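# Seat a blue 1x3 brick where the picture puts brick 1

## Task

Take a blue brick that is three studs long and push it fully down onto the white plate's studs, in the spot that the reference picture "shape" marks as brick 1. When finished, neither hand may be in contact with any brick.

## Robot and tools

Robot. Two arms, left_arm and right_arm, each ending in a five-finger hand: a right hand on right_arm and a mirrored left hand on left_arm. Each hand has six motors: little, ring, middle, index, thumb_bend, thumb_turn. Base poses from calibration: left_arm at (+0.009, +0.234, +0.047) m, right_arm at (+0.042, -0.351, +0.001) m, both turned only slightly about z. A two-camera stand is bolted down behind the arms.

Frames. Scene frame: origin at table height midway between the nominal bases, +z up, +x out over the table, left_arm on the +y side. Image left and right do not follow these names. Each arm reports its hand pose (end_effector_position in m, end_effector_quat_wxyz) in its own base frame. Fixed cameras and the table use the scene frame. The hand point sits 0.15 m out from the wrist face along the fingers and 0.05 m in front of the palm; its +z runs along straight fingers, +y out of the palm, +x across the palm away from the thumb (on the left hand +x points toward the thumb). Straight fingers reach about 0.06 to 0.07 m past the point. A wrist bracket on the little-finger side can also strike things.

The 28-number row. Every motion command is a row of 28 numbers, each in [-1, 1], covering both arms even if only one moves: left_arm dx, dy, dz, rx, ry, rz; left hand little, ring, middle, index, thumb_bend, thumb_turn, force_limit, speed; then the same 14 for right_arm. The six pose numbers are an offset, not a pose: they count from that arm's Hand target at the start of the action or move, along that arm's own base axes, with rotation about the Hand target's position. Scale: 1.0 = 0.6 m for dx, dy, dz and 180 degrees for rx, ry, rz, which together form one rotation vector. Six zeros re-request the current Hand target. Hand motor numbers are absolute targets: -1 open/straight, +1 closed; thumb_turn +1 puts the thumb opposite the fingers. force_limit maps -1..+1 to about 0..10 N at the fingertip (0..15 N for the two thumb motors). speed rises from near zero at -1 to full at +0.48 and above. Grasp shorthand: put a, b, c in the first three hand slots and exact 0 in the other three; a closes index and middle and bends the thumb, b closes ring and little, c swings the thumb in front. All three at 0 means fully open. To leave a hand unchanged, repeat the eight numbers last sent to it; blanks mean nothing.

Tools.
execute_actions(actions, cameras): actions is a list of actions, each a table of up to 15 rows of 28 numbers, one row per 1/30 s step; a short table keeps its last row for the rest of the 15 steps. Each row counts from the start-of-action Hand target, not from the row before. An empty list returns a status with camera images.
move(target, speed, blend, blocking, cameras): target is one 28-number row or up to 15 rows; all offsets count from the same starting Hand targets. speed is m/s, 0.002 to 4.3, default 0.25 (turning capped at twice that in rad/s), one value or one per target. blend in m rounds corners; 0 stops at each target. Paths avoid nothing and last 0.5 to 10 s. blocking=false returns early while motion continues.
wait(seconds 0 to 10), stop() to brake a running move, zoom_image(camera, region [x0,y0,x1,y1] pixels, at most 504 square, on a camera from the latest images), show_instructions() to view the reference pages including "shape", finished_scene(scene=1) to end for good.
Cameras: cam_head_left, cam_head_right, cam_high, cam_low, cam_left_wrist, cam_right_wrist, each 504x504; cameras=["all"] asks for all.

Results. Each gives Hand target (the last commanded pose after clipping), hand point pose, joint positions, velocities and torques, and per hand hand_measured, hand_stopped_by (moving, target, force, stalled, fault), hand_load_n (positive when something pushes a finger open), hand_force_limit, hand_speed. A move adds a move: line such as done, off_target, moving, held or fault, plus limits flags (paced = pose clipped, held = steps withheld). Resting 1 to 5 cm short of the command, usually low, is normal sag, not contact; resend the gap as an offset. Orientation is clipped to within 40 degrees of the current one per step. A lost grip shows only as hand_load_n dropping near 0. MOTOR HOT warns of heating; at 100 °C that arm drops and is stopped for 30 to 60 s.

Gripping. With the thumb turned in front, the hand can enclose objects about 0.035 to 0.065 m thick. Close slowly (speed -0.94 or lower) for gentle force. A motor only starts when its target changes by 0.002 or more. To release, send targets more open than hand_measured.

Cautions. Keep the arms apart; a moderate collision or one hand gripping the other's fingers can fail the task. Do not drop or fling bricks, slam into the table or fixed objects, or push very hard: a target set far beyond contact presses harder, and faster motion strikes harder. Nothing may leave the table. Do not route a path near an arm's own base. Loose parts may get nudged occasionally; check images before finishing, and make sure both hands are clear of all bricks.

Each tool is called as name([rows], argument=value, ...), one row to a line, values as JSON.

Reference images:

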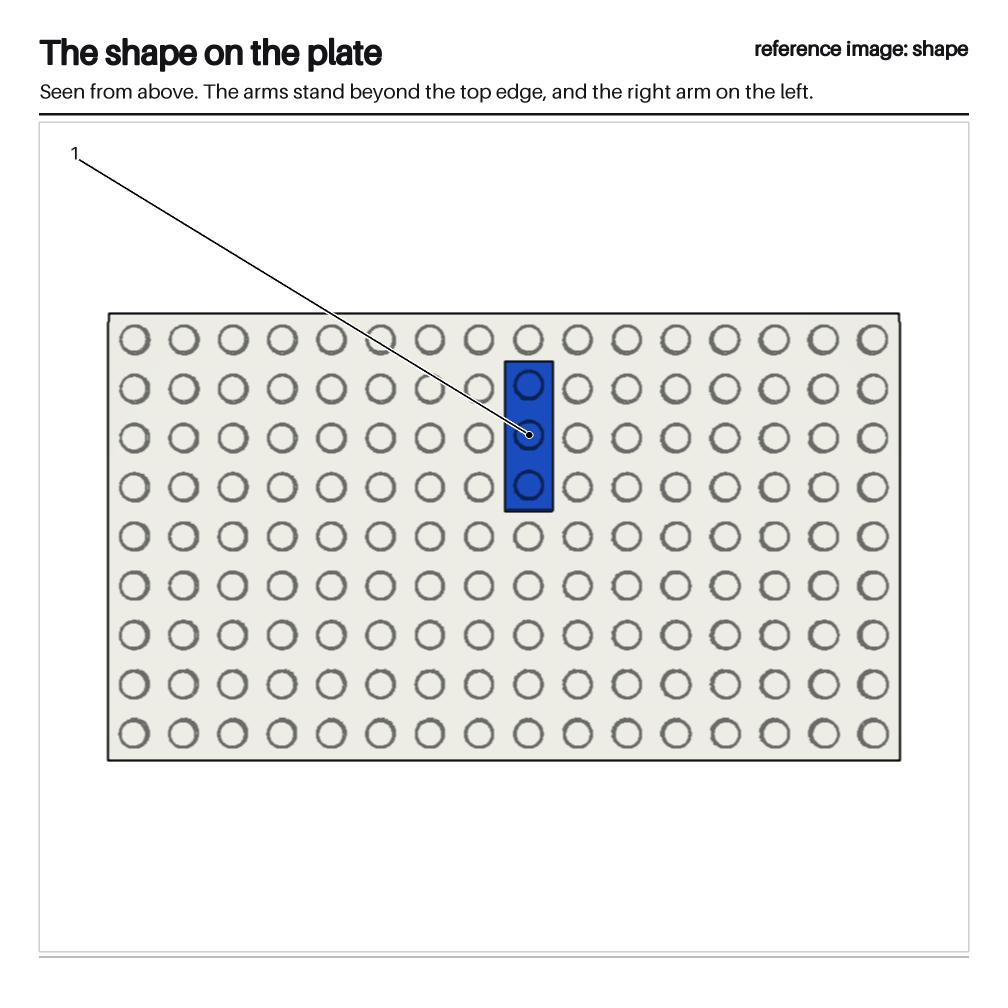

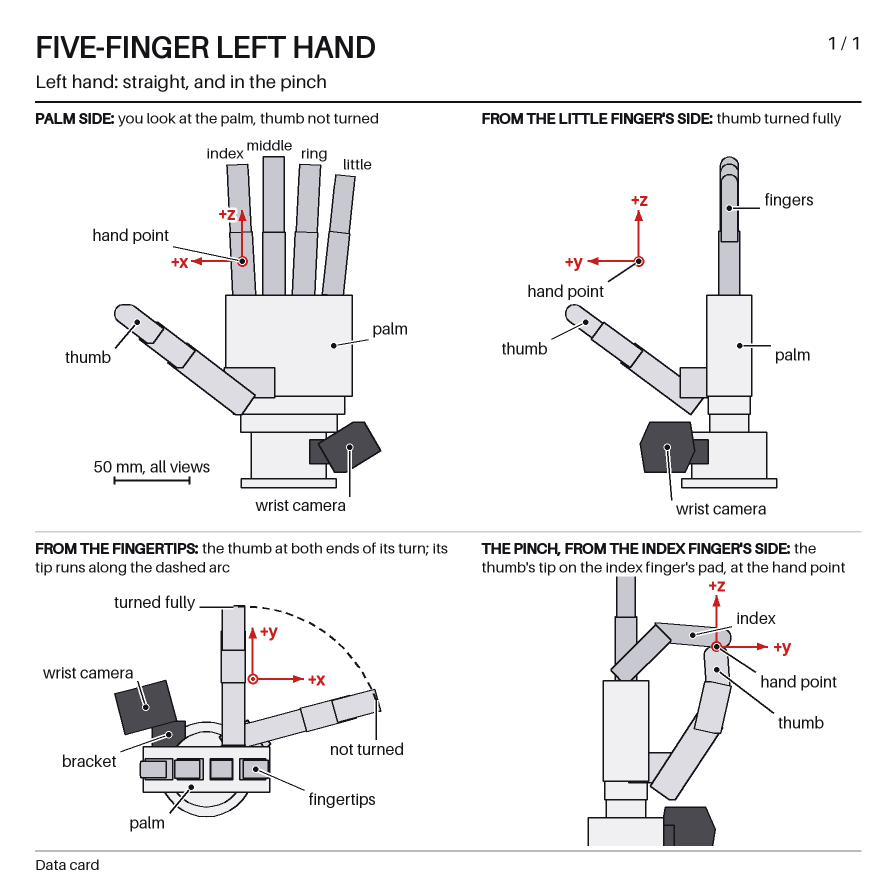

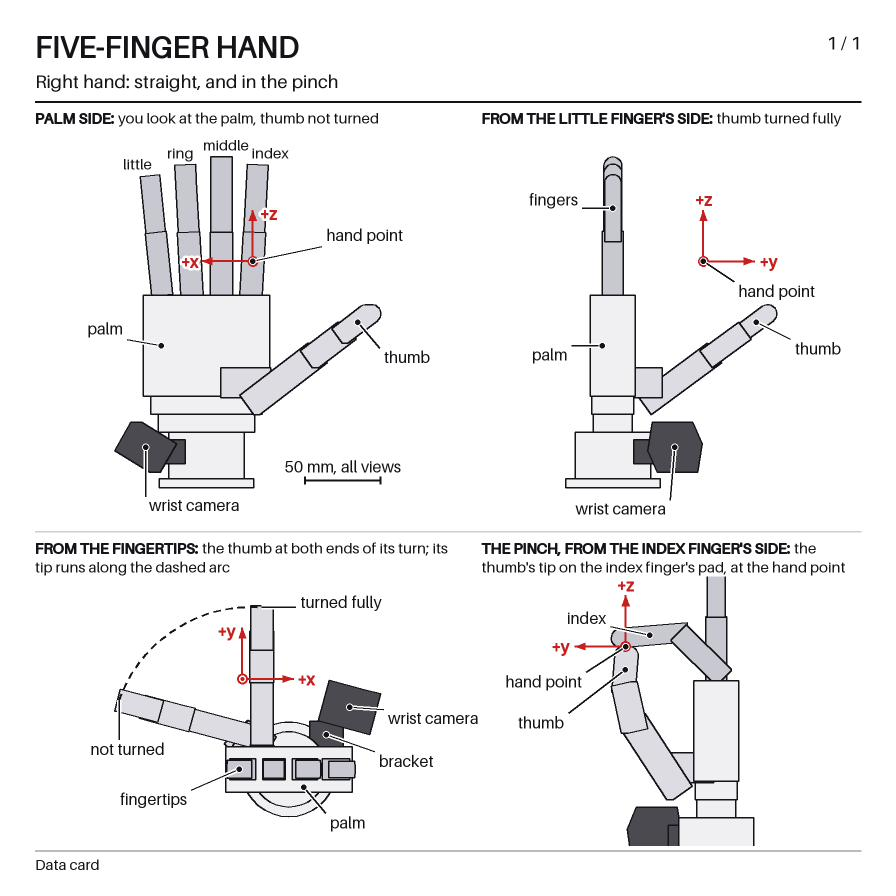

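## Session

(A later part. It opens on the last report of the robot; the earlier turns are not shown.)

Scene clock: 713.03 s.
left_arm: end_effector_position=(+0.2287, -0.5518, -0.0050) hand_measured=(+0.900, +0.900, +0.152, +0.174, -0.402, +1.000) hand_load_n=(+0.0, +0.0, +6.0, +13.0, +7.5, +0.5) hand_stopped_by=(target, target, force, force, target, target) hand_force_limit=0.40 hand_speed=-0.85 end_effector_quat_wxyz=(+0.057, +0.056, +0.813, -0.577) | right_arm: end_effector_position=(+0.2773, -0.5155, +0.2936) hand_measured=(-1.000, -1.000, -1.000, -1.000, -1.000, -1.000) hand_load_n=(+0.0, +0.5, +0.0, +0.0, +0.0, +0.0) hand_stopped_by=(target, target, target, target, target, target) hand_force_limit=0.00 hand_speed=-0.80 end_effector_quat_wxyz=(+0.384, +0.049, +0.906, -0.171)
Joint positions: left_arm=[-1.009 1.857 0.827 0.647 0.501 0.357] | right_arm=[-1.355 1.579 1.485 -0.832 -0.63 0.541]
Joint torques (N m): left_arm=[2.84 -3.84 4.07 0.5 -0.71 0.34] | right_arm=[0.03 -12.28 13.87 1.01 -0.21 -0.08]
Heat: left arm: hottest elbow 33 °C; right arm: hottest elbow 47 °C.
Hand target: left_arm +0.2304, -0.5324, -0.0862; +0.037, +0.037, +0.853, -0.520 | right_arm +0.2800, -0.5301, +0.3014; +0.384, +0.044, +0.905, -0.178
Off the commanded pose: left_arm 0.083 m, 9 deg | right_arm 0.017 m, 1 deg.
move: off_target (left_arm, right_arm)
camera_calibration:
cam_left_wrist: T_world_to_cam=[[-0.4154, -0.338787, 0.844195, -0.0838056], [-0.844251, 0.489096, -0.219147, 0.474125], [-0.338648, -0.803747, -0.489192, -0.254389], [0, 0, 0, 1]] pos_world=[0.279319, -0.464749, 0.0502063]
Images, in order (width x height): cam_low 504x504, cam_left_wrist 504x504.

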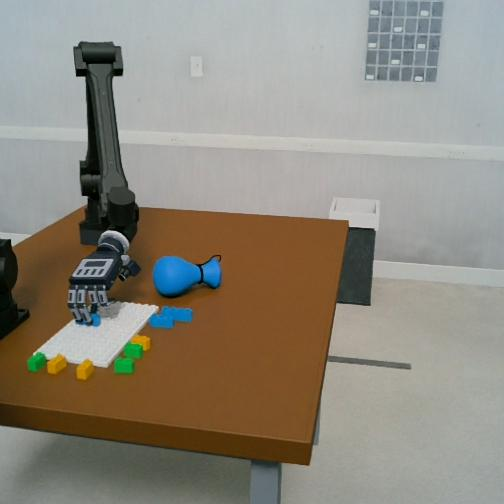

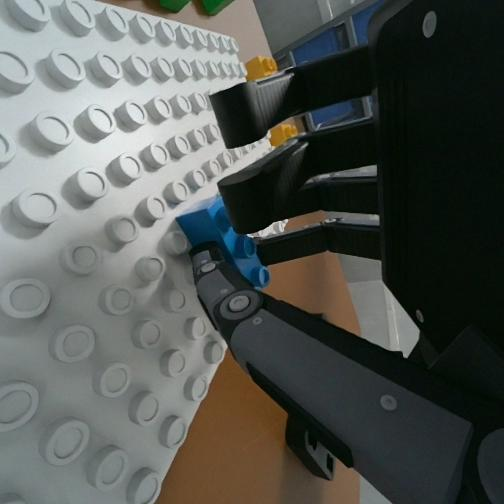

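move(target=[-0.0061,0.0155,0,0,0,0,0.9,0.9,0.16,0.18,-0.40,1.0,0.4,-0.85,0,0,0,0,0,0,-1,-1,-1,-1,-1,-1,0.0,-0.8], speed=0.05, cameras=["cam_low","cam_left_wrist"])

zoom_image(camera="cam_low", region=[66, 290, 108, 332])

zoom_image(camera="cam_left_wrist", region=[120, 180, 260, 320])

Scene clock: 732.50 s.
left_arm: end_effector_position=(+0.2285, -0.5519, -0.0048) hand_measured=(+0.900, +0.900, +0.152, +0.174, -0.402, +1.000) hand_load_n=(+0.0, +0.5, +6.0, +13.0, +7.0, +0.5) hand_stopped_by=(target, target, force, force, target, target) hand_force_limit=0.40 hand_speed=-0.85 end_effector_quat_wxyz=(+0.056, +0.056, +0.812, -0.578) | right_arm: end_effector_position=(+0.2773, -0.5155, +0.2936) hand_measured=(-1.000, -1.000, -1.000, -1.000, -1.000, -1.000) hand_load_n=(+0.0, +0.0, +0.0, +0.0, +0.0, +0.0) hand_stopped_by=(target, target, target, target, target, target) hand_force_limit=0.00 hand_speed=-0.80 end_effector_quat_wxyz=(+0.384, +0.049, +0.906, -0.171)
Joint positions: left_arm=[-1.009 1.857 0.827 0.648 0.502 0.357] | right_arm=[-1.355 1.579 1.485 -0.832 -0.63 0.541]
Joint torques (N m): left_arm=[2.67 -4.31 2.35 0.99 -0.71 0.4] | right_arm=[0.03 -12.4 13.82 0.95 -0.23 -0.07]
Heat: left arm: hottest elbow 33 °C; right arm: hottest elbow 47 °C.
Hand target: left_arm +0.2266, -0.5231, -0.0862; +0.037, +0.037, +0.853, -0.520 | right_arm +0.2800, -0.5301, +0.3014; +0.384, +0.044, +0.905, -0.178
Off the commanded pose: left_arm 0.086 m, 9 deg | right_arm 0.017 m, 1 deg.
move: off_target (left_arm, right_arm)
camera_calibration:
cam_left_wrist: T_world_to_cam=[[-0.415843, -0.337316, 0.844566, -0.0832104], [-0.843531, 0.490148, -0.21957, 0.474469], [-0.339898, -0.803724, -0.488362, -0.254216], [0, 0, 0, 1]] pos_world=[0.279219, -0.464948, 0.0503064]
Images, in order (width x height): cam_low 504x504, cam_left_wrist 504x504.

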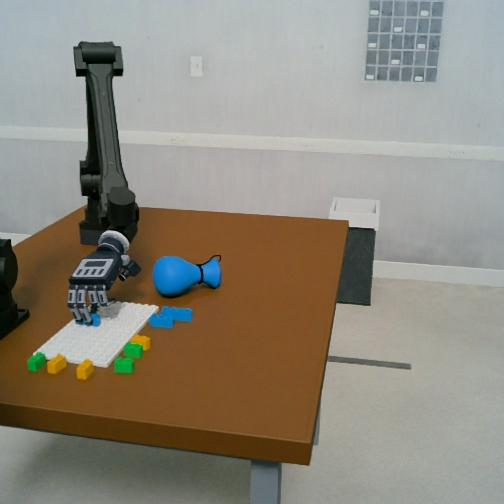

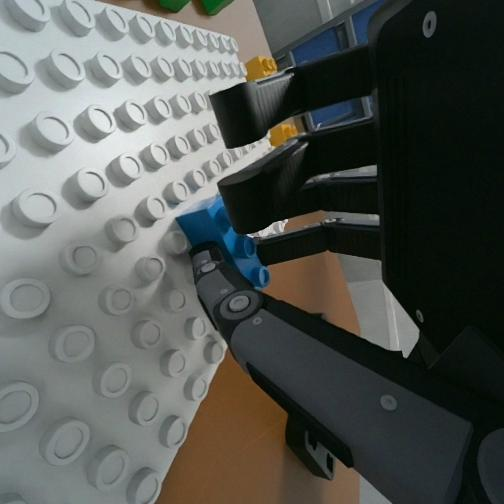

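Scaled by 12.000 from the camera's 504x504 image, which has a finer 720x720 frame.

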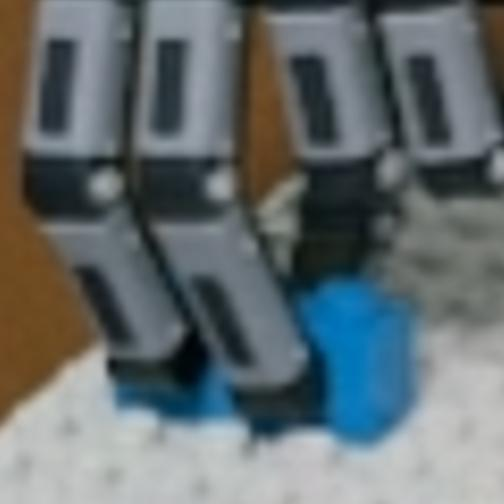

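Scaled by 3.600 from the camera's 504x504 image, which has a finer 720x720 frame.

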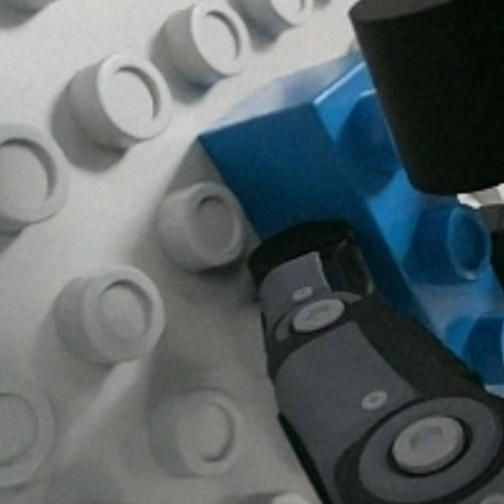

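move(target=[-0.0061,0.0155,0,0,0,0,0.9,0.9,0.16,0.18,-0.40,1.0,0.4,-0.85,0,0,0,0,0,0,-1,-1,-1,-1,-1,-1,0.0,-0.8], speed=0.05, cameras=["cam_low","cam_left_wrist"])

zoom_image(camera="cam_low", region=[66, 290, 108, 332])

zoom_image(camera="cam_left_wrist", region=[120, 180, 260, 320])

Scene clock: 734.27 s.
left_arm: end_effector_position=(+0.2289, -0.5504, -0.0048) hand_measured=(+0.900, +0.900, +0.152, +0.174, -0.402, +1.000) hand_load_n=(+0.0, +0.5, +7.5, +14.5, +7.0, +0.5) hand_stopped_by=(target, target, force, force, target, target) hand_force_limit=0.40 hand_speed=-0.85 end_effector_quat_wxyz=(+0.059, +0.056, +0.810, -0.580) | right_arm: end_effector_position=(+0.2773, -0.5155, +0.2936) hand_measured=(-1.000, -1.000, -1.000, -1.000, -1.000, -1.000) hand_load_n=(+0.0, +0.0, +0.0, +0.0, +0.0, +0.0) hand_stopped_by=(target, target, target, target, target, target) hand_force_limit=0.00 hand_speed=-0.80 end_effector_quat_wxyz=(+0.384, +0.049, +0.906, -0.171)
Joint positions: left_arm=[-1.007 1.857 0.819 0.666 0.501 0.357] | right_arm=[-1.355 1.579 1.485 -0.832 -0.63 0.541]
Joint torques (N m): left_arm=[3.14 -5.3 1.18 0.85 -0.48 0.41] | right_arm=[0.09 -12.34 13.85 1.01 -0.21 -0.08]
Heat: left arm: hottest elbow 33 °C; right arm: hottest elbow 47 °C.
Hand target: left_arm +0.2229, -0.5138, -0.0863; +0.037, +0.037, +0.853, -0.520 | right_arm +0.2800, -0.5301, +0.3014; +0.384, +0.044, +0.905, -0.178
Off the commanded pose: left_arm 0.089 m, 9 deg | right_arm 0.017 m, 1 deg.
move: off_target (left_arm, right_arm)
camera_calibration:
cam_left_wrist: T_world_to_cam=[[-0.419493, -0.332023, 0.844859, -0.0788357], [-0.843786, 0.485824, -0.228036, 0.471774], [-0.334739, -0.808539, -0.483956, -0.256594], [0, 0, 0, 1]] pos_world=[0.279114, -0.462841, 0.0500063]
Images, in order (width x height): cam_low 504x504, cam_left_wrist 504x504.

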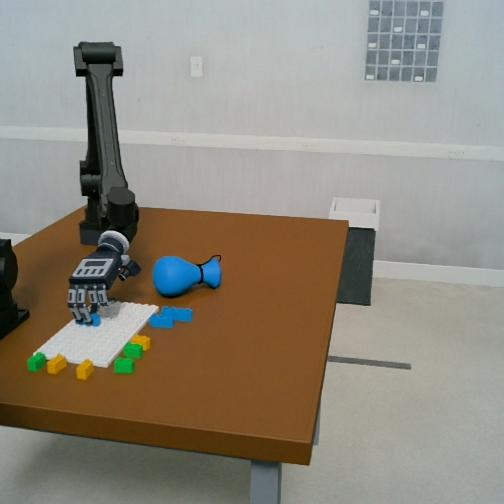

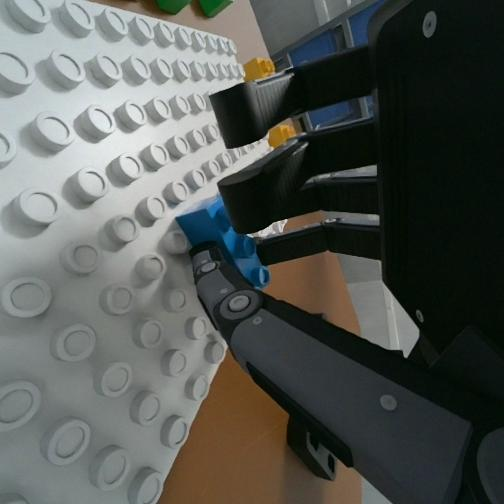

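Scaled by 12.000 from the camera's 504x504 image, which has a finer 720x720 frame.

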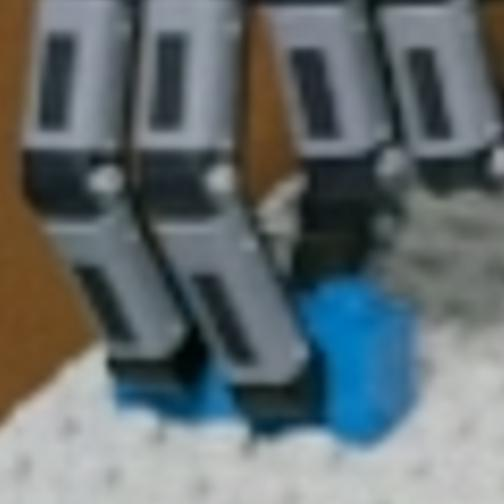

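Scaled by 3.600 from the camera's 504x504 image, which has a finer 720x720 frame.

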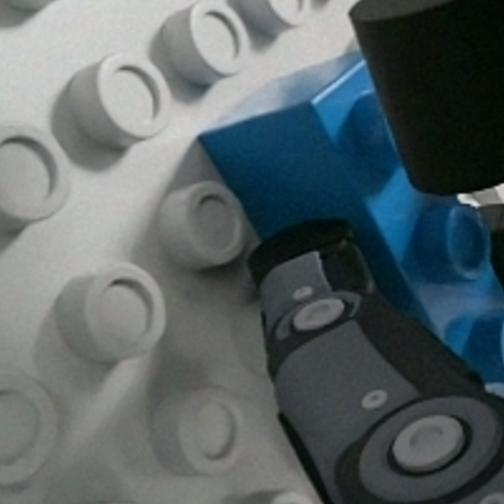

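move(target=[-0.0022,0.0056,-0.0495,0.0148,0.0058,0,0.9,0.9,0.16,0.18,-0.40,1.0,0.4,-0.85,0,0,0,0,0,0,-1,-1,-1,-1,-1,-1,0.0,-0.8], speed=0.05, cameras=["cam_low","cam_left_wrist"])

zoom_image(camera="cam_low", region=[66, 290, 108, 332])

zoom_image(camera="cam_left_wrist", region=[120, 180, 260, 320])

Scene clock: 736.10 s.
left_arm: end_effector_position=(+0.2286, -0.5498, -0.0070) hand_measured=(+0.900, +0.900, +0.152, +0.174, -0.402, +1.000) hand_load_n=(+0.0, +0.0, +7.0, +14.0, +6.5, +0.5) hand_stopped_by=(target, target, force, force, target, target) hand_force_limit=0.40 hand_speed=-0.85 end_effector_quat_wxyz=(+0.059, +0.056, +0.811, -0.579) | right_arm: end_effector_position=(+0.2773, -0.5155, +0.2936) hand_measured=(-1.000, -1.000, -1.000, -1.000, -1.000, -1.000) hand_load_n=(+0.0, +0.0, +0.0, +0.0, +0.0, -0.5) hand_stopped_by=(target, target, target, target, target, target) hand_force_limit=0.00 hand_speed=-0.80 end_effector_quat_wxyz=(+0.384, +0.049, +0.906, -0.171)
Joint positions: left_arm=[-1.007 1.861 0.817 0.668 0.5 0.357] | right_arm=[-1.355 1.579 1.485 -0.832 -0.63 0.541]
Joint torques (N m): left_arm=[3.25 -2.43 1.5 0.13 -0.67 0.47] | right_arm=[-0.03 -12.16 13.86 0.99 -0.24 -0.09]
Heat: left arm: hottest elbow 33 °C; right arm: hottest elbow 47 °C.
Hand target: left_arm +0.2216, -0.5104, -0.1160; +0.029, +0.033, +0.865, -0.500 | right_arm +0.2800, -0.5301, +0.3014; +0.384, +0.044, +0.905, -0.178
Off the commanded pose: left_arm 0.116 m, 12 deg | right_arm 0.017 m, 1 deg.
move: off_target (left_arm, right_arm)
camera_calibration:
cam_left_wrist: T_world_to_cam=[[-0.418176, -0.334395, 0.844576, -0.0784722], [-0.844253, 0.486188, -0.225518, 0.47098], [-0.33521, -0.807342, -0.485626, -0.256543], [0, 0, 0, 1]] pos_world=[0.278815, -0.462343, 0.0479063]
Images, in order (width x height): cam_low 504x504, cam_left_wrist 504x504.

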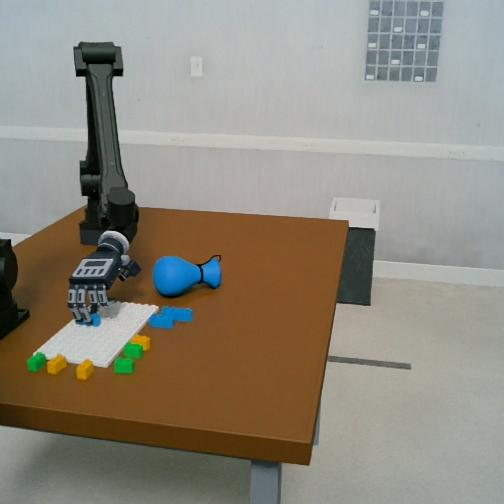

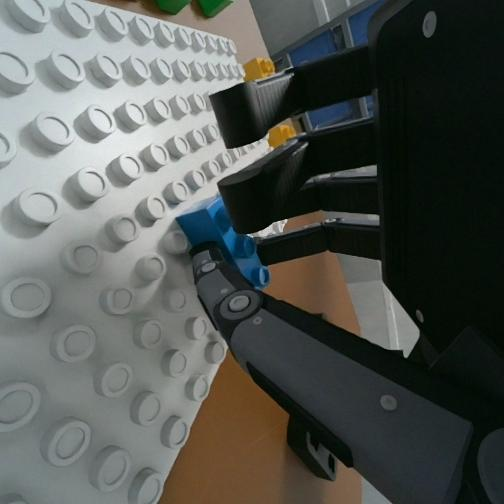

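Scaled by 12.000 from the camera's 504x504 image, which has a finer 720x720 frame.

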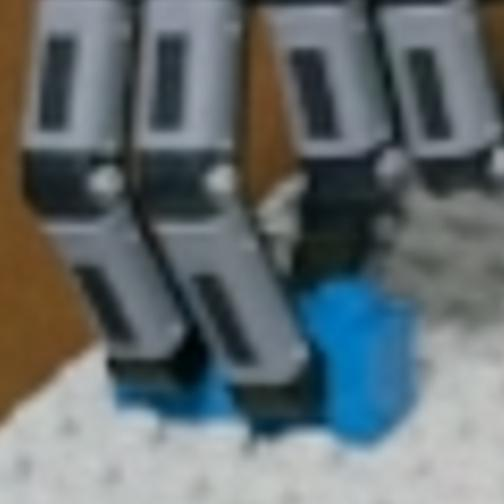

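Scaled by 3.600 from the camera's 504x504 image, which has a finer 720x720 frame.

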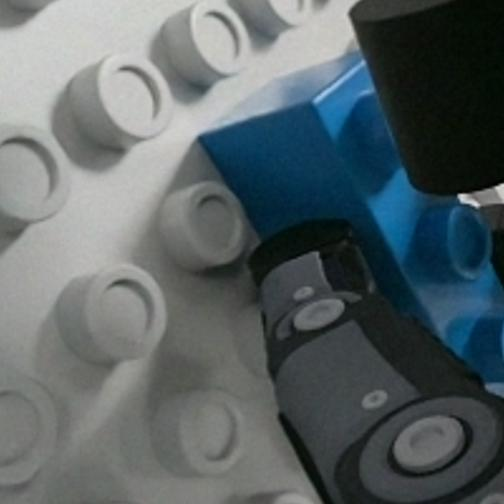

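move(target=[0.0053,-0.0134,0.1188,-0.0355,-0.014,0,0.9,0.9,0.16,0.18,-0.40,1.0,0.4,-0.85,0,0,0,0,0,0,-1,-1,-1,-1,-1,-1,0.0,-0.8], speed=0.08)

Scene clock: 742.83 s.
left_arm: end_effector_position=(+0.2289, -0.5501, -0.0030) hand_measured=(+0.900, +0.900, +0.152, +0.174, -0.402, +1.000) hand_load_n=(+0.5, +0.0, +8.0, +14.0, +8.0, +0.5) hand_stopped_by=(target, target, force, force, target, target) hand_force_limit=0.40 hand_speed=-0.85 end_effector_quat_wxyz=(+0.062, +0.057, +0.808, -0.583) | right_arm: end_effector_position=(+0.2773, -0.5155, +0.2936) hand_measured=(-1.000, -1.000, -1.000, -1.000, -1.000, -1.000) hand_load_n=(+0.0, +0.0, +0.0, +0.0, +0.0, +0.0) hand_stopped_by=(target, target, target, target, target, target) hand_force_limit=0.00 hand_speed=-0.80 end_effector_quat_wxyz=(+0.384, +0.049, +0.906, -0.171)
Joint positions: left_arm=[-1.007 1.854 0.814 0.676 0.5 0.357] | right_arm=[-1.355 1.579 1.485 -0.832 -0.63 0.541]
Joint torques (N m): left_arm=[3.08 -10.05 0.81 1.17 -0.12 0.28] | right_arm=[-0.03 -12.28 13.85 1.01 -0.23 -0.06]
Heat: left arm: hottest elbow 33 °C; right arm: hottest elbow 47 °C.
Hand target: left_arm +0.2248, -0.5185, -0.0447; +0.049, +0.042, +0.835, -0.547 | right_arm +0.2800, -0.5301, +0.3014; +0.384, +0.044, +0.905, -0.178
Off the commanded pose: left_arm 0.053 m, 6 deg | right_arm 0.017 m, 1 deg.
move: off_target (left_arm, right_arm)

move(target=[0.0092,-0.0233,0,0,0,0,0.9,0.9,0.12,0.13,-0.40,1.0,0.4,-0.85,0,0,0,0,0,0,-1,-1,-1,-1,-1,-1,0.0,-0.8], speed=0.06, cameras=["cam_low","cam_left_wrist"])

zoom_image(camera="cam_low", region=[66, 290, 108, 332])

zoom_image(camera="cam_left_wrist", region=[120, 180, 260, 320])

Scene clock: 744.80 s.
left_arm: end_effector_position=(+0.2299, -0.5508, -0.0017) hand_measured=(+0.900, +0.900, +0.120, +0.130, -0.398, +1.000) hand_load_n=(+0.0, +0.0, +1.0, +1.5, -3.0, -1.5) hand_stopped_by=(target, target, target, target, target, target) hand_force_limit=0.40 hand_speed=-0.85 end_effector_quat_wxyz=(+0.064, +0.057, +0.808, -0.584) | right_arm: end_effector_position=(+0.2773, -0.5155, +0.2936) hand_measured=(-1.000, -1.000, -1.000, -1.000, -1.000, -1.000) hand_load_n=(+0.0, +0.0, +0.0, +0.0, +0.0, +0.0) hand_stopped_by=(target, target, target, target, target, target) hand_force_limit=0.00 hand_speed=-0.80 end_effector_quat_wxyz=(+0.384, +0.049, +0.906, -0.171)
Joint positions: left_arm=[-1.007 1.853 0.815 0.676 0.497 0.357] | right_arm=[-1.355 1.579 1.485 -0.832 -0.63 0.541]
Joint torques (N m): left_arm=[2.73 -8.53 3.51 0.47 -0.19 0.21] | right_arm=[0.15 -12.28 13.89 0.98 -0.22 -0.09]
Heat: left arm: hottest elbow 33 °C; right arm: hottest elbow 47 °C.
Hand target: left_arm +0.2304, -0.5325, -0.0446; +0.050, +0.042, +0.835, -0.547 | right_arm +0.2800, -0.5301, +0.3014; +0.384, +0.044, +0.905, -0.178
Off the commanded pose: left_arm 0.047 m, 6 deg | right_arm 0.017 m, 1 deg.
move: off_target (left_arm, right_arm)
camera_calibration:
cam_left_wrist: T_world_to_cam=[[-0.424309, -0.326487, 0.844611, -0.0769722], [-0.843988, 0.480548, -0.238239, 0.470641], [-0.328094, -0.813928, -0.479452, -0.259527], [0, 0, 0, 1]] pos_world=[0.279407, -0.462532, 0.0527059]
Images, in order (width x height): cam_low 504x504, cam_left_wrist 504x504.

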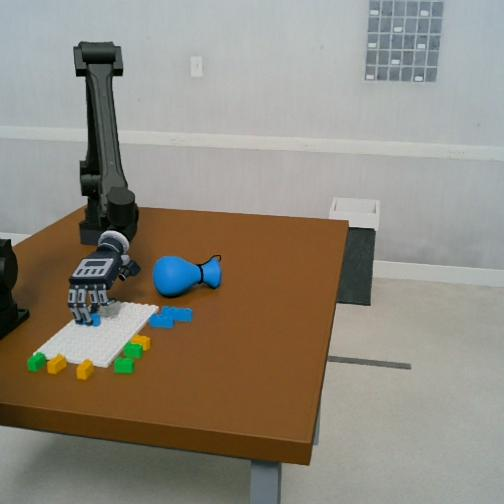

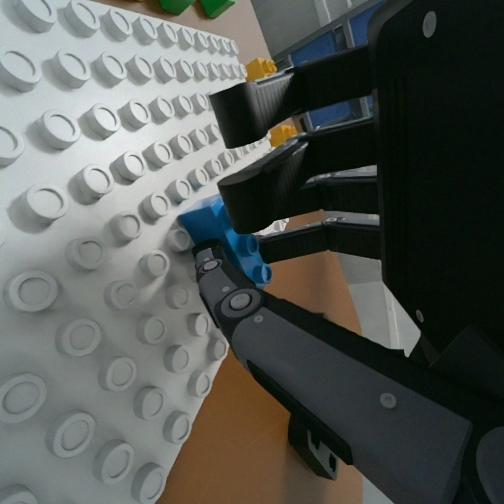

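Scaled by 12.000 from the camera's 504x504 image, which has a finer 720x720 frame.

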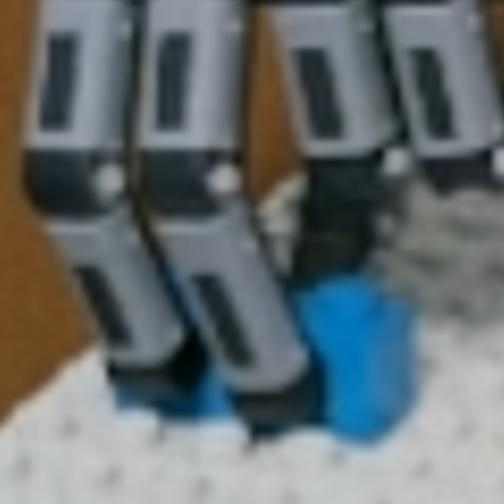

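Scaled by 3.600 from the camera's 504x504 image, which has a finer 720x720 frame.

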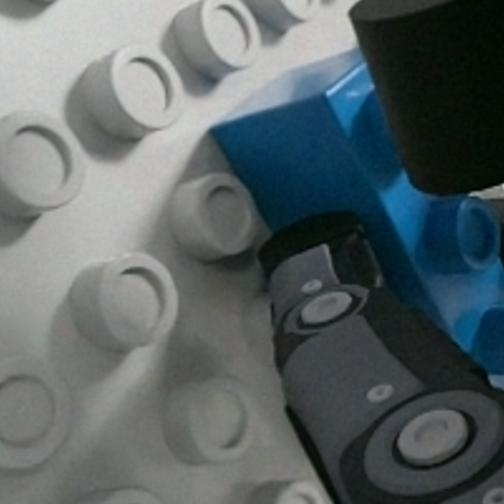

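move(target=[0,0,0,0,0,0,0.9,0.9,-0.06,-0.06,-0.46,1.0,0.4,-0.7,0,0,0,0,0,0,-1,-1,-1,-1,-1,-1,0.0,-0.8], speed=0.06, cameras=["cam_low","cam_left_wrist"])

zoom_image(camera="cam_low", region=[66, 290, 108, 332])

zoom_image(camera="cam_left_wrist", region=[120, 180, 260, 320])

Scene clock: 746.03 s.
left_arm: end_effector_position=(+0.2305, -0.5523, -0.0003) hand_measured=(+0.900, +0.900, -0.060, -0.060, -0.454, +1.000) hand_load_n=(+0.0, +0.0, -0.5, +0.0, -8.0, +1.0) hand_stopped_by=(target, target, target, target, target, target) hand_force_limit=0.40 hand_speed=-0.70 end_effector_quat_wxyz=(+0.063, +0.058, +0.807, -0.585) | right_arm: end_effector_position=(+0.2773, -0.5155, +0.2936) hand_measured=(-1.000, -1.000, -1.000, -1.000, -1.000, -1.000) hand_load_n=(+0.0, +0.0, +0.0, +0.0, +0.0, +0.0) hand_stopped_by=(target, target, target, target, target, target) hand_force_limit=0.00 hand_speed=-0.80 end_effector_quat_wxyz=(+0.384, +0.049, +0.906, -0.171)
Joint positions: left_arm=[-1.007 1.853 0.82 0.674 0.499 0.357] | right_arm=[-1.355 1.579 1.485 -0.832 -0.63 0.541]
Joint torques (N m): left_arm=[2.67 -8.47 3.26 0.5 -0.34 0.26] | right_arm=[0.15 -12.45 13.82 0.98 -0.22 -0.07]
Heat: left arm: hottest elbow 33 °C; right arm: hottest elbow 47 °C.
Hand target: left_arm +0.2303, -0.5325, -0.0446; +0.049, +0.042, +0.835, -0.547 | right_arm +0.2800, -0.5301, +0.3014; +0.384, +0.044, +0.905, -0.178
Off the commanded pose: left_arm 0.049 m, 6 deg | right_arm 0.017 m, 1 deg.
move: off_target (left_arm, right_arm)
camera_calibration:
cam_left_wrist: T_world_to_cam=[[-0.42542, -0.32352, 0.845194, -0.0765536], [-0.84281, 0.481847, -0.23978, 0.472641], [-0.329681, -0.814345, -0.477653, -0.259868], [0, 0, 0, 1]] pos_world=[0.280106, -0.46413, 0.0539059]
Images, in order (width x height): cam_low 504x504, cam_left_wrist 504x504.

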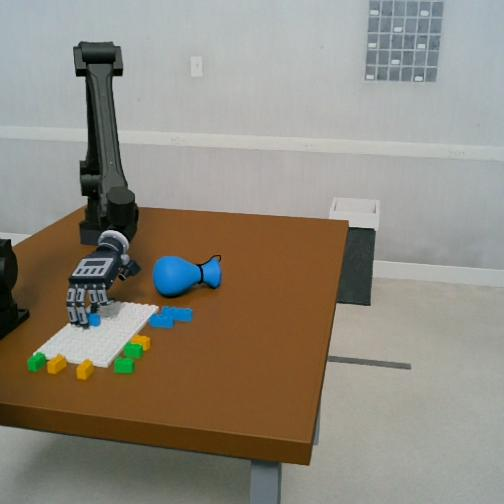

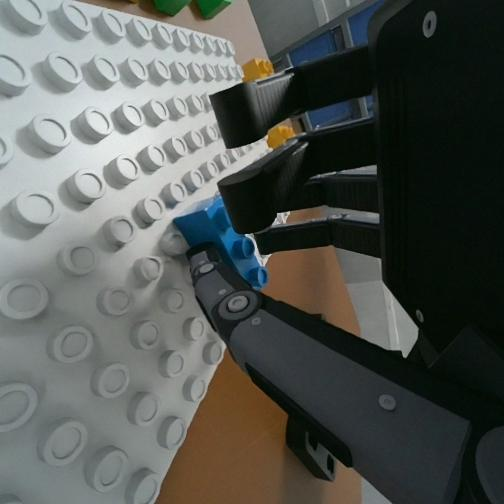

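Scaled by 12.000 from the camera's 504x504 image, which has a finer 720x720 frame.

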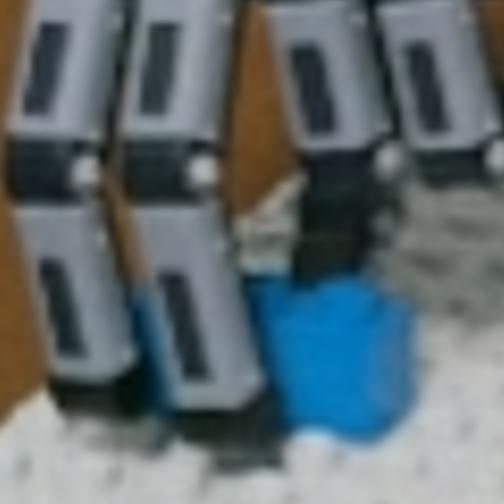

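Scaled by 3.600 from the camera's 504x504 image, which has a finer 720x720 frame.

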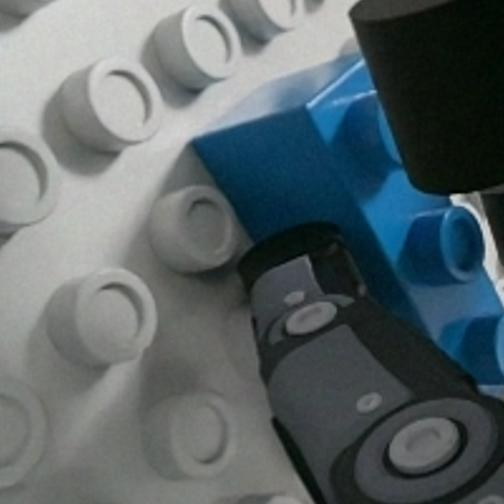

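move(target=[0.0026,-0.0067,0.0594,-0.0178,-0.007,0,0.9,0.9,-0.06,-0.06,-0.42,1.0,0.4,-0.7,0,0,0,0,0,0,-1,-1,-1,-1,-1,-1,0.0,-0.8], speed=0.06)

move(target=[0.0026,-0.0067,0.0594,-0.0178,-0.007,0,0.9,0.9,-0.06,-0.06,-0.42,1.0,0.4,-0.7,0,0,0,0,0,0,-1,-1,-1,-1,-1,-1,0.0,-0.8], speed=0.08, cameras=["cam_low","cam_left_wrist"])

zoom_image(camera="cam_low", region=[66, 290, 108, 332])

zoom_image(camera="cam_left_wrist", region=[120, 180, 260, 320])

Scene clock: 748.53 s.
left_arm: end_effector_position=(+0.2282, -0.5488, +0.0008) hand_measured=(+0.900, +0.900, -0.060, -0.060, -0.418, +1.000) hand_load_n=(+0.0, +0.0, +0.0, +0.0, -2.0, -1.0) hand_stopped_by=(target, target, target, target, target, target) hand_force_limit=0.40 hand_speed=-0.70 end_effector_quat_wxyz=(+0.062, +0.057, +0.808, -0.583) | right_arm: end_effector_position=(+0.2773, -0.5155, +0.2936) hand_measured=(-1.000, -1.000, -1.000, -1.000, -1.000, -1.000) hand_load_n=(+0.0, +0.0, +0.0, +0.0, +0.0, +0.0) hand_stopped_by=(target, target, target, target, target, target) hand_force_limit=0.00 hand_speed=-0.80 end_effector_quat_wxyz=(+0.384, +0.049, +0.906, -0.171)
Joint positions: left_arm=[-1.007 1.841 0.81 0.666 0.499 0.357] | right_arm=[-1.355 1.579 1.485 -0.832 -0.63 0.541]
Joint torques (N m): left_arm=[3.19 -12.69 3.23 1.28 -0.06 0.14] | right_arm=[-0.09 -12.34 13.87 0.99 -0.22 -0.08]
Heat: left arm: hottest elbow 32 °C; right arm: hottest elbow 47 °C.
Hand target: left_arm +0.2318, -0.5365, -0.0091; +0.060, +0.047, +0.818, -0.570 | right_arm +0.2800, -0.5301, +0.3014; +0.384, +0.044, +0.905, -0.178
Off the commanded pose: left_arm 0.016 m, 2 deg | right_arm 0.017 m, 1 deg.
move: off_target (left_arm, right_arm)

Scene clock: 749.47 s.
left_arm: end_effector_position=(+0.2269, -0.5466, +0.0263) hand_measured=(+0.900, +0.900, -0.060, -0.060, -0.418, +1.000) hand_load_n=(+0.0, +0.0, +0.0, +0.0, +0.0, +0.0) hand_stopped_by=(target, target, target, target, target, target) hand_force_limit=0.40 hand_speed=-0.70 end_effector_quat_wxyz=(+0.071, +0.062, +0.799, -0.594) | right_arm: end_effector_position=(+0.2773, -0.5155, +0.2936) hand_measured=(-1.000, -1.000, -1.000, -1.000, -1.000, -1.000) hand_load_n=(+0.0, +0.0, +0.0, +0.0, +0.0, +0.0) hand_stopped_by=(target, target, target, target, target, target) hand_force_limit=0.00 hand_speed=-0.80 end_effector_quat_wxyz=(+0.384, +0.049, +0.906, -0.171)
Joint positions: left_arm=[-1.007 1.78 0.791 0.661 0.499 0.357] | right_arm=[-1.355 1.579 1.485 -0.832 -0.63 0.541]
Joint torques (N m): left_arm=[3.19 -12.4 4.21 1.69 0.17 -0.01] | right_arm=[0.03 -12.51 13.86 0.96 -0.23 -0.07]
Heat: left arm: hottest elbow 32 °C; right arm: hottest elbow 47 °C.
Hand target: left_arm +0.2334, -0.5406, +0.0268; +0.070, +0.052, +0.801, -0.592 | right_arm +0.2800, -0.5301, +0.3014; +0.384, +0.044, +0.905, -0.178
Off the commanded pose: left_arm 0.009 m, 1 deg | right_arm 0.017 m, 1 deg.
move: off_target (right_arm)
camera_calibration:
cam_left_wrist: T_world_to_cam=[[-0.439226, -0.301716, 0.846196, -0.0836929], [-0.838702, 0.47528, -0.265872, 0.469347], [-0.321962, -0.826484, -0.461805, -0.252492], [0, 0, 0, 1]] pos_world=[0.27559, -0.457004, 0.0790047]
Images, in order (width x height): cam_low 504x504, cam_left_wrist 504x504.

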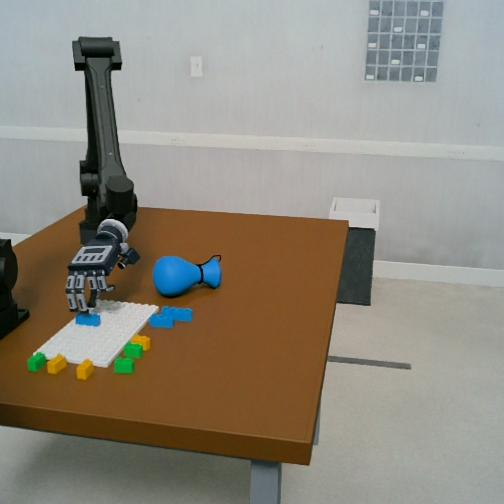

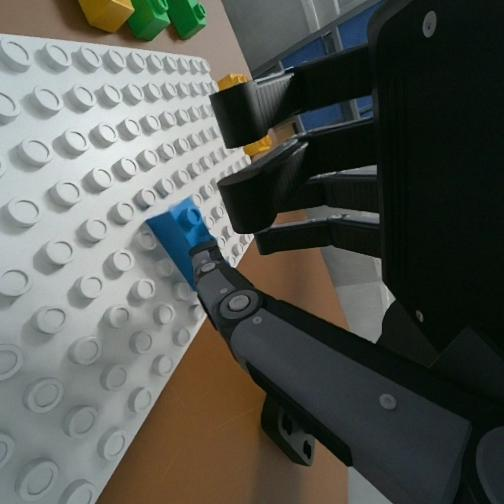

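Scaled by 12.000 from the camera's 504x504 image, which has a finer 720x720 frame.

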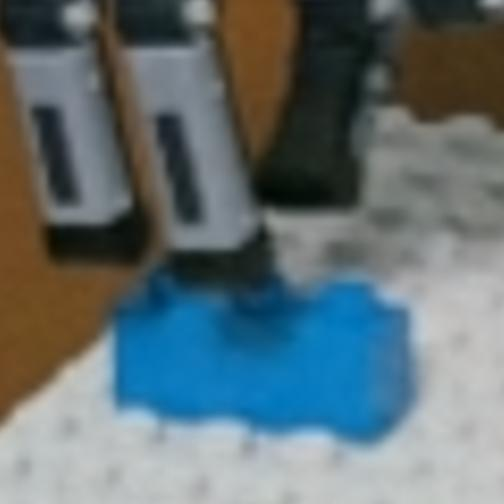

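Scaled by 3.600 from the camera's 504x504 image, which has a finer 720x720 frame.

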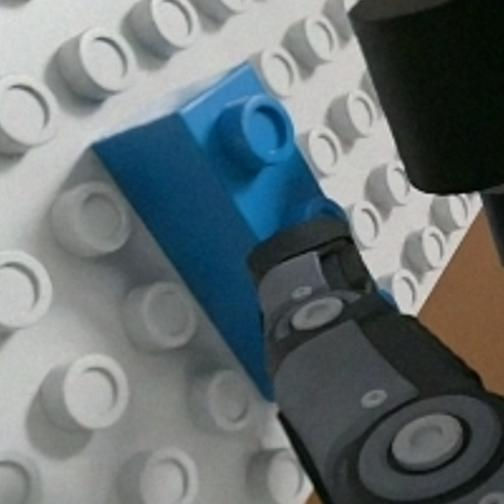

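move(target=[0.0026,-0.0067,0.0594,-0.0178,-0.007,0,0.9,0.9,-0.06,-0.06,-0.42,1.0,0.4,-0.7,0,0,0,0,0,0,-1,-1,-1,-1,-1,-1,0.0,-0.8], speed=0.1, cameras=["cam_low","cam_left_wrist","cam_head_left","cam_head_right"])

zoom_image(camera="cam_left_wrist", region=[100, 160, 240, 300])

zoom_image(camera="cam_low", region=[70, 300, 106, 336])

Scene clock: 762.43 s.
left_arm: end_effector_position=(+0.2291, -0.5509, +0.0616) hand_measured=(+0.900, +0.900, -0.060, -0.060, -0.418, +1.000) hand_load_n=(+0.0, +0.0, +0.0, +0.0, +0.0, +0.0) hand_stopped_by=(target, target, target, target, target, target) hand_force_limit=0.40 hand_speed=-0.70 end_effector_quat_wxyz=(+0.083, +0.068, +0.781, -0.615) | right_arm: end_effector_position=(+0.2773, -0.5155, +0.2936) hand_measured=(-1.000, -1.000, -1.000, -1.000, -1.000, -1.000) hand_load_n=(+0.0, +0.0, +0.0, +0.0, +0.0, +0.0) hand_stopped_by=(target, target, target, target, target, target) hand_force_limit=0.00 hand_speed=-0.80 end_effector_quat_wxyz=(+0.384, +0.049, +0.906, -0.171)
Joint positions: left_arm=[-1.006 1.718 0.791 0.661 0.503 0.351] | right_arm=[-1.355 1.579 1.485 -0.832 -0.63 0.541]
Joint torques (N m): left_arm=[3.14 -11.93 4.34 1.89 0.16 -0.1] | right_arm=[0.09 -12.22 13.86 1.05 -0.21 -0.06]
Heat: left arm: hottest elbow 32 °C; right arm: hottest elbow 47 °C.
Hand target: left_arm +0.2349, -0.5446, +0.0624; +0.080, +0.056, +0.784, -0.613 | right_arm +0.2800, -0.5301, +0.3014; +0.384, +0.044, +0.905, -0.178
Off the commanded pose: left_arm 0.009 m, 1 deg | right_arm 0.017 m, 1 deg.
move: off_target (right_arm)
camera_calibration:
cam_left_wrist: T_world_to_cam=[[-0.462652, -0.255575, 0.848902, -0.0831948], [-0.83, 0.461354, -0.313452, 0.475929], [-0.311534, -0.849608, -0.425574, -0.256372], [0, 0, 0, 1]] pos_world=[0.276663, -0.45865, 0.1107]
Images, in order (width x height): cam_head_left 504x504, cam_head_right 504x504, cam_low 504x504, cam_left_wrist 504x504.

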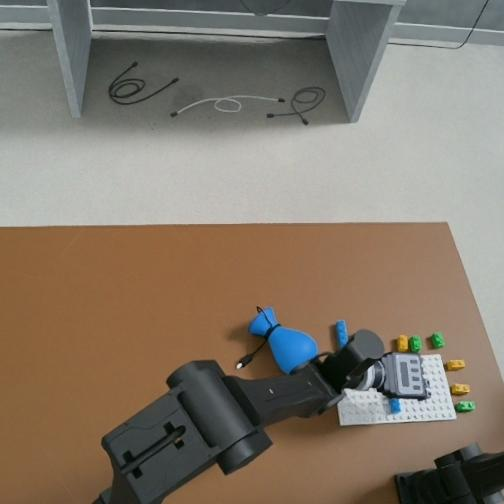

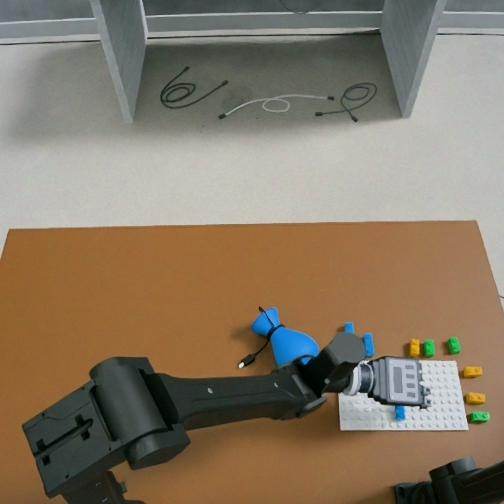

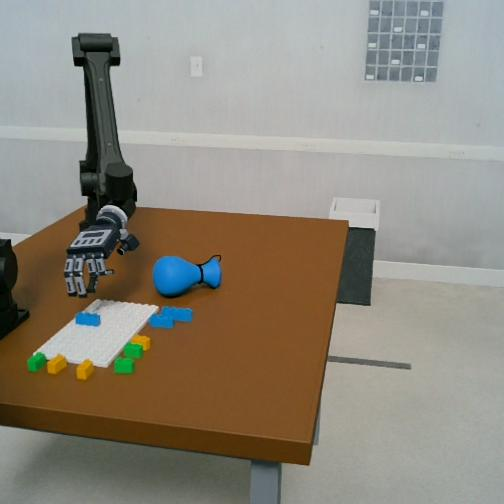

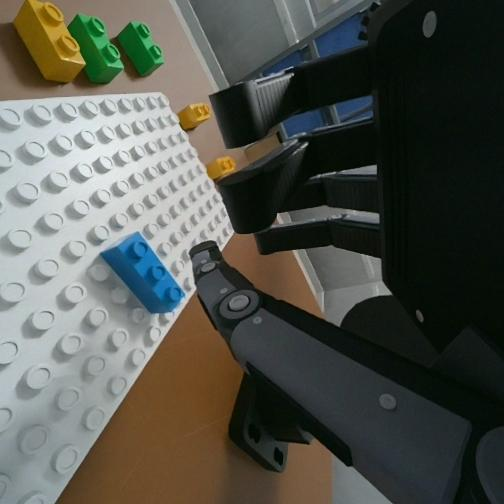

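Scaled by 3.600 from the camera's 504x504 image, which has a finer 720x720 frame.

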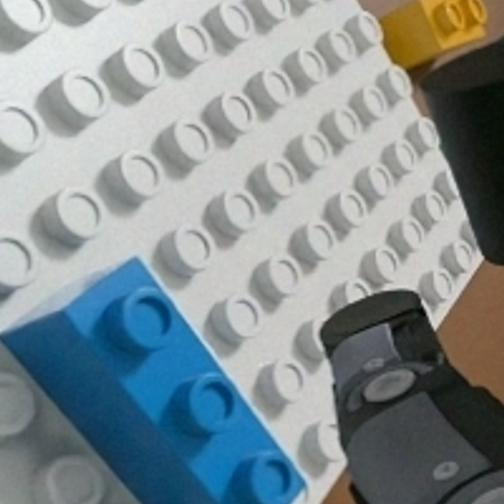

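Scaled by 14.000 from the camera's 504x504 image, which has a finer 720x720 frame.

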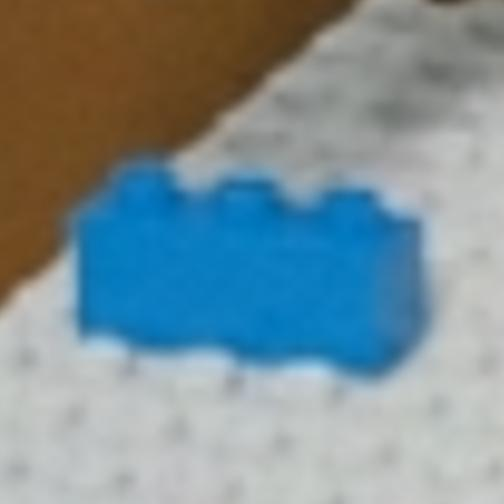

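zoom_image(camera="cam_left_wrist", region=[80, 215, 200, 335])

zoom_image(camera="cam_head_right", region=[340, 370, 440, 440])

Scaled by 4.200 from the camera's 504x504 image, which has a finer 720x720 frame.

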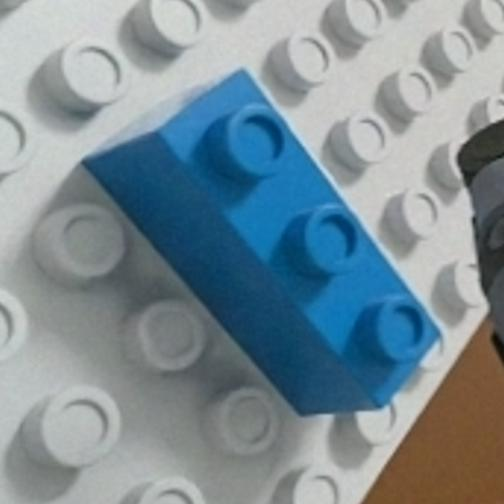

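Scaled by 5.040 from the camera's 504x504 image, which has a finer 720x720 frame.

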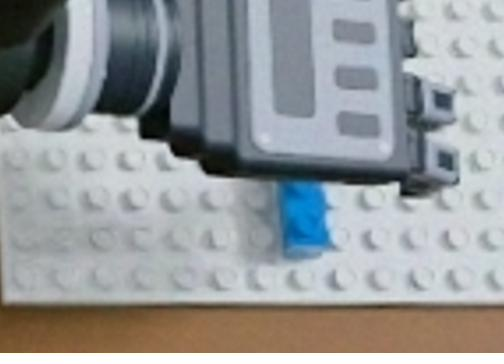

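zoom_image(camera="cam_left_wrist", region=[70, 210, 142, 282])

zoom_image(camera="cam_left_wrist", region=[124, 270, 196, 342])

Scaled by 7.000 from the camera's 504x504 image, which has a finer 720x720 frame.

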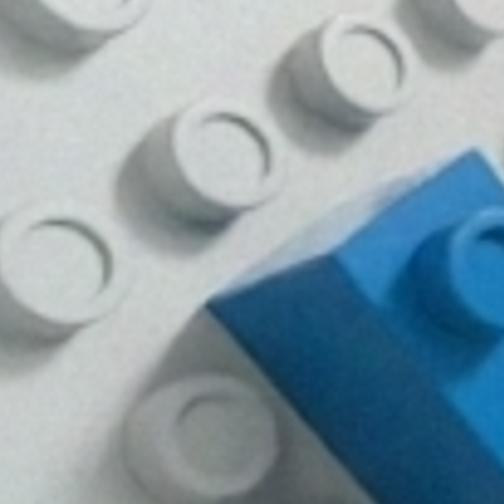

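Scaled by 7.000 from the camera's 504x504 image, which has a finer 720x720 frame.

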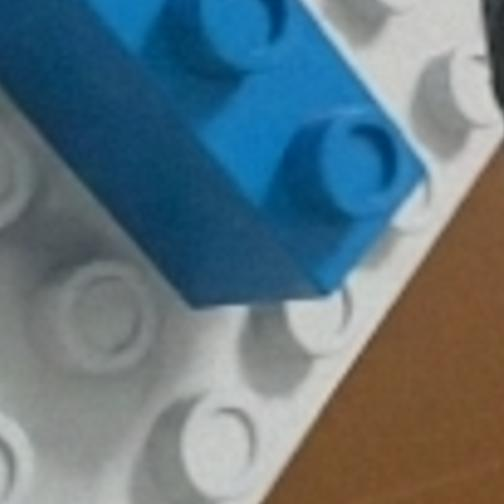

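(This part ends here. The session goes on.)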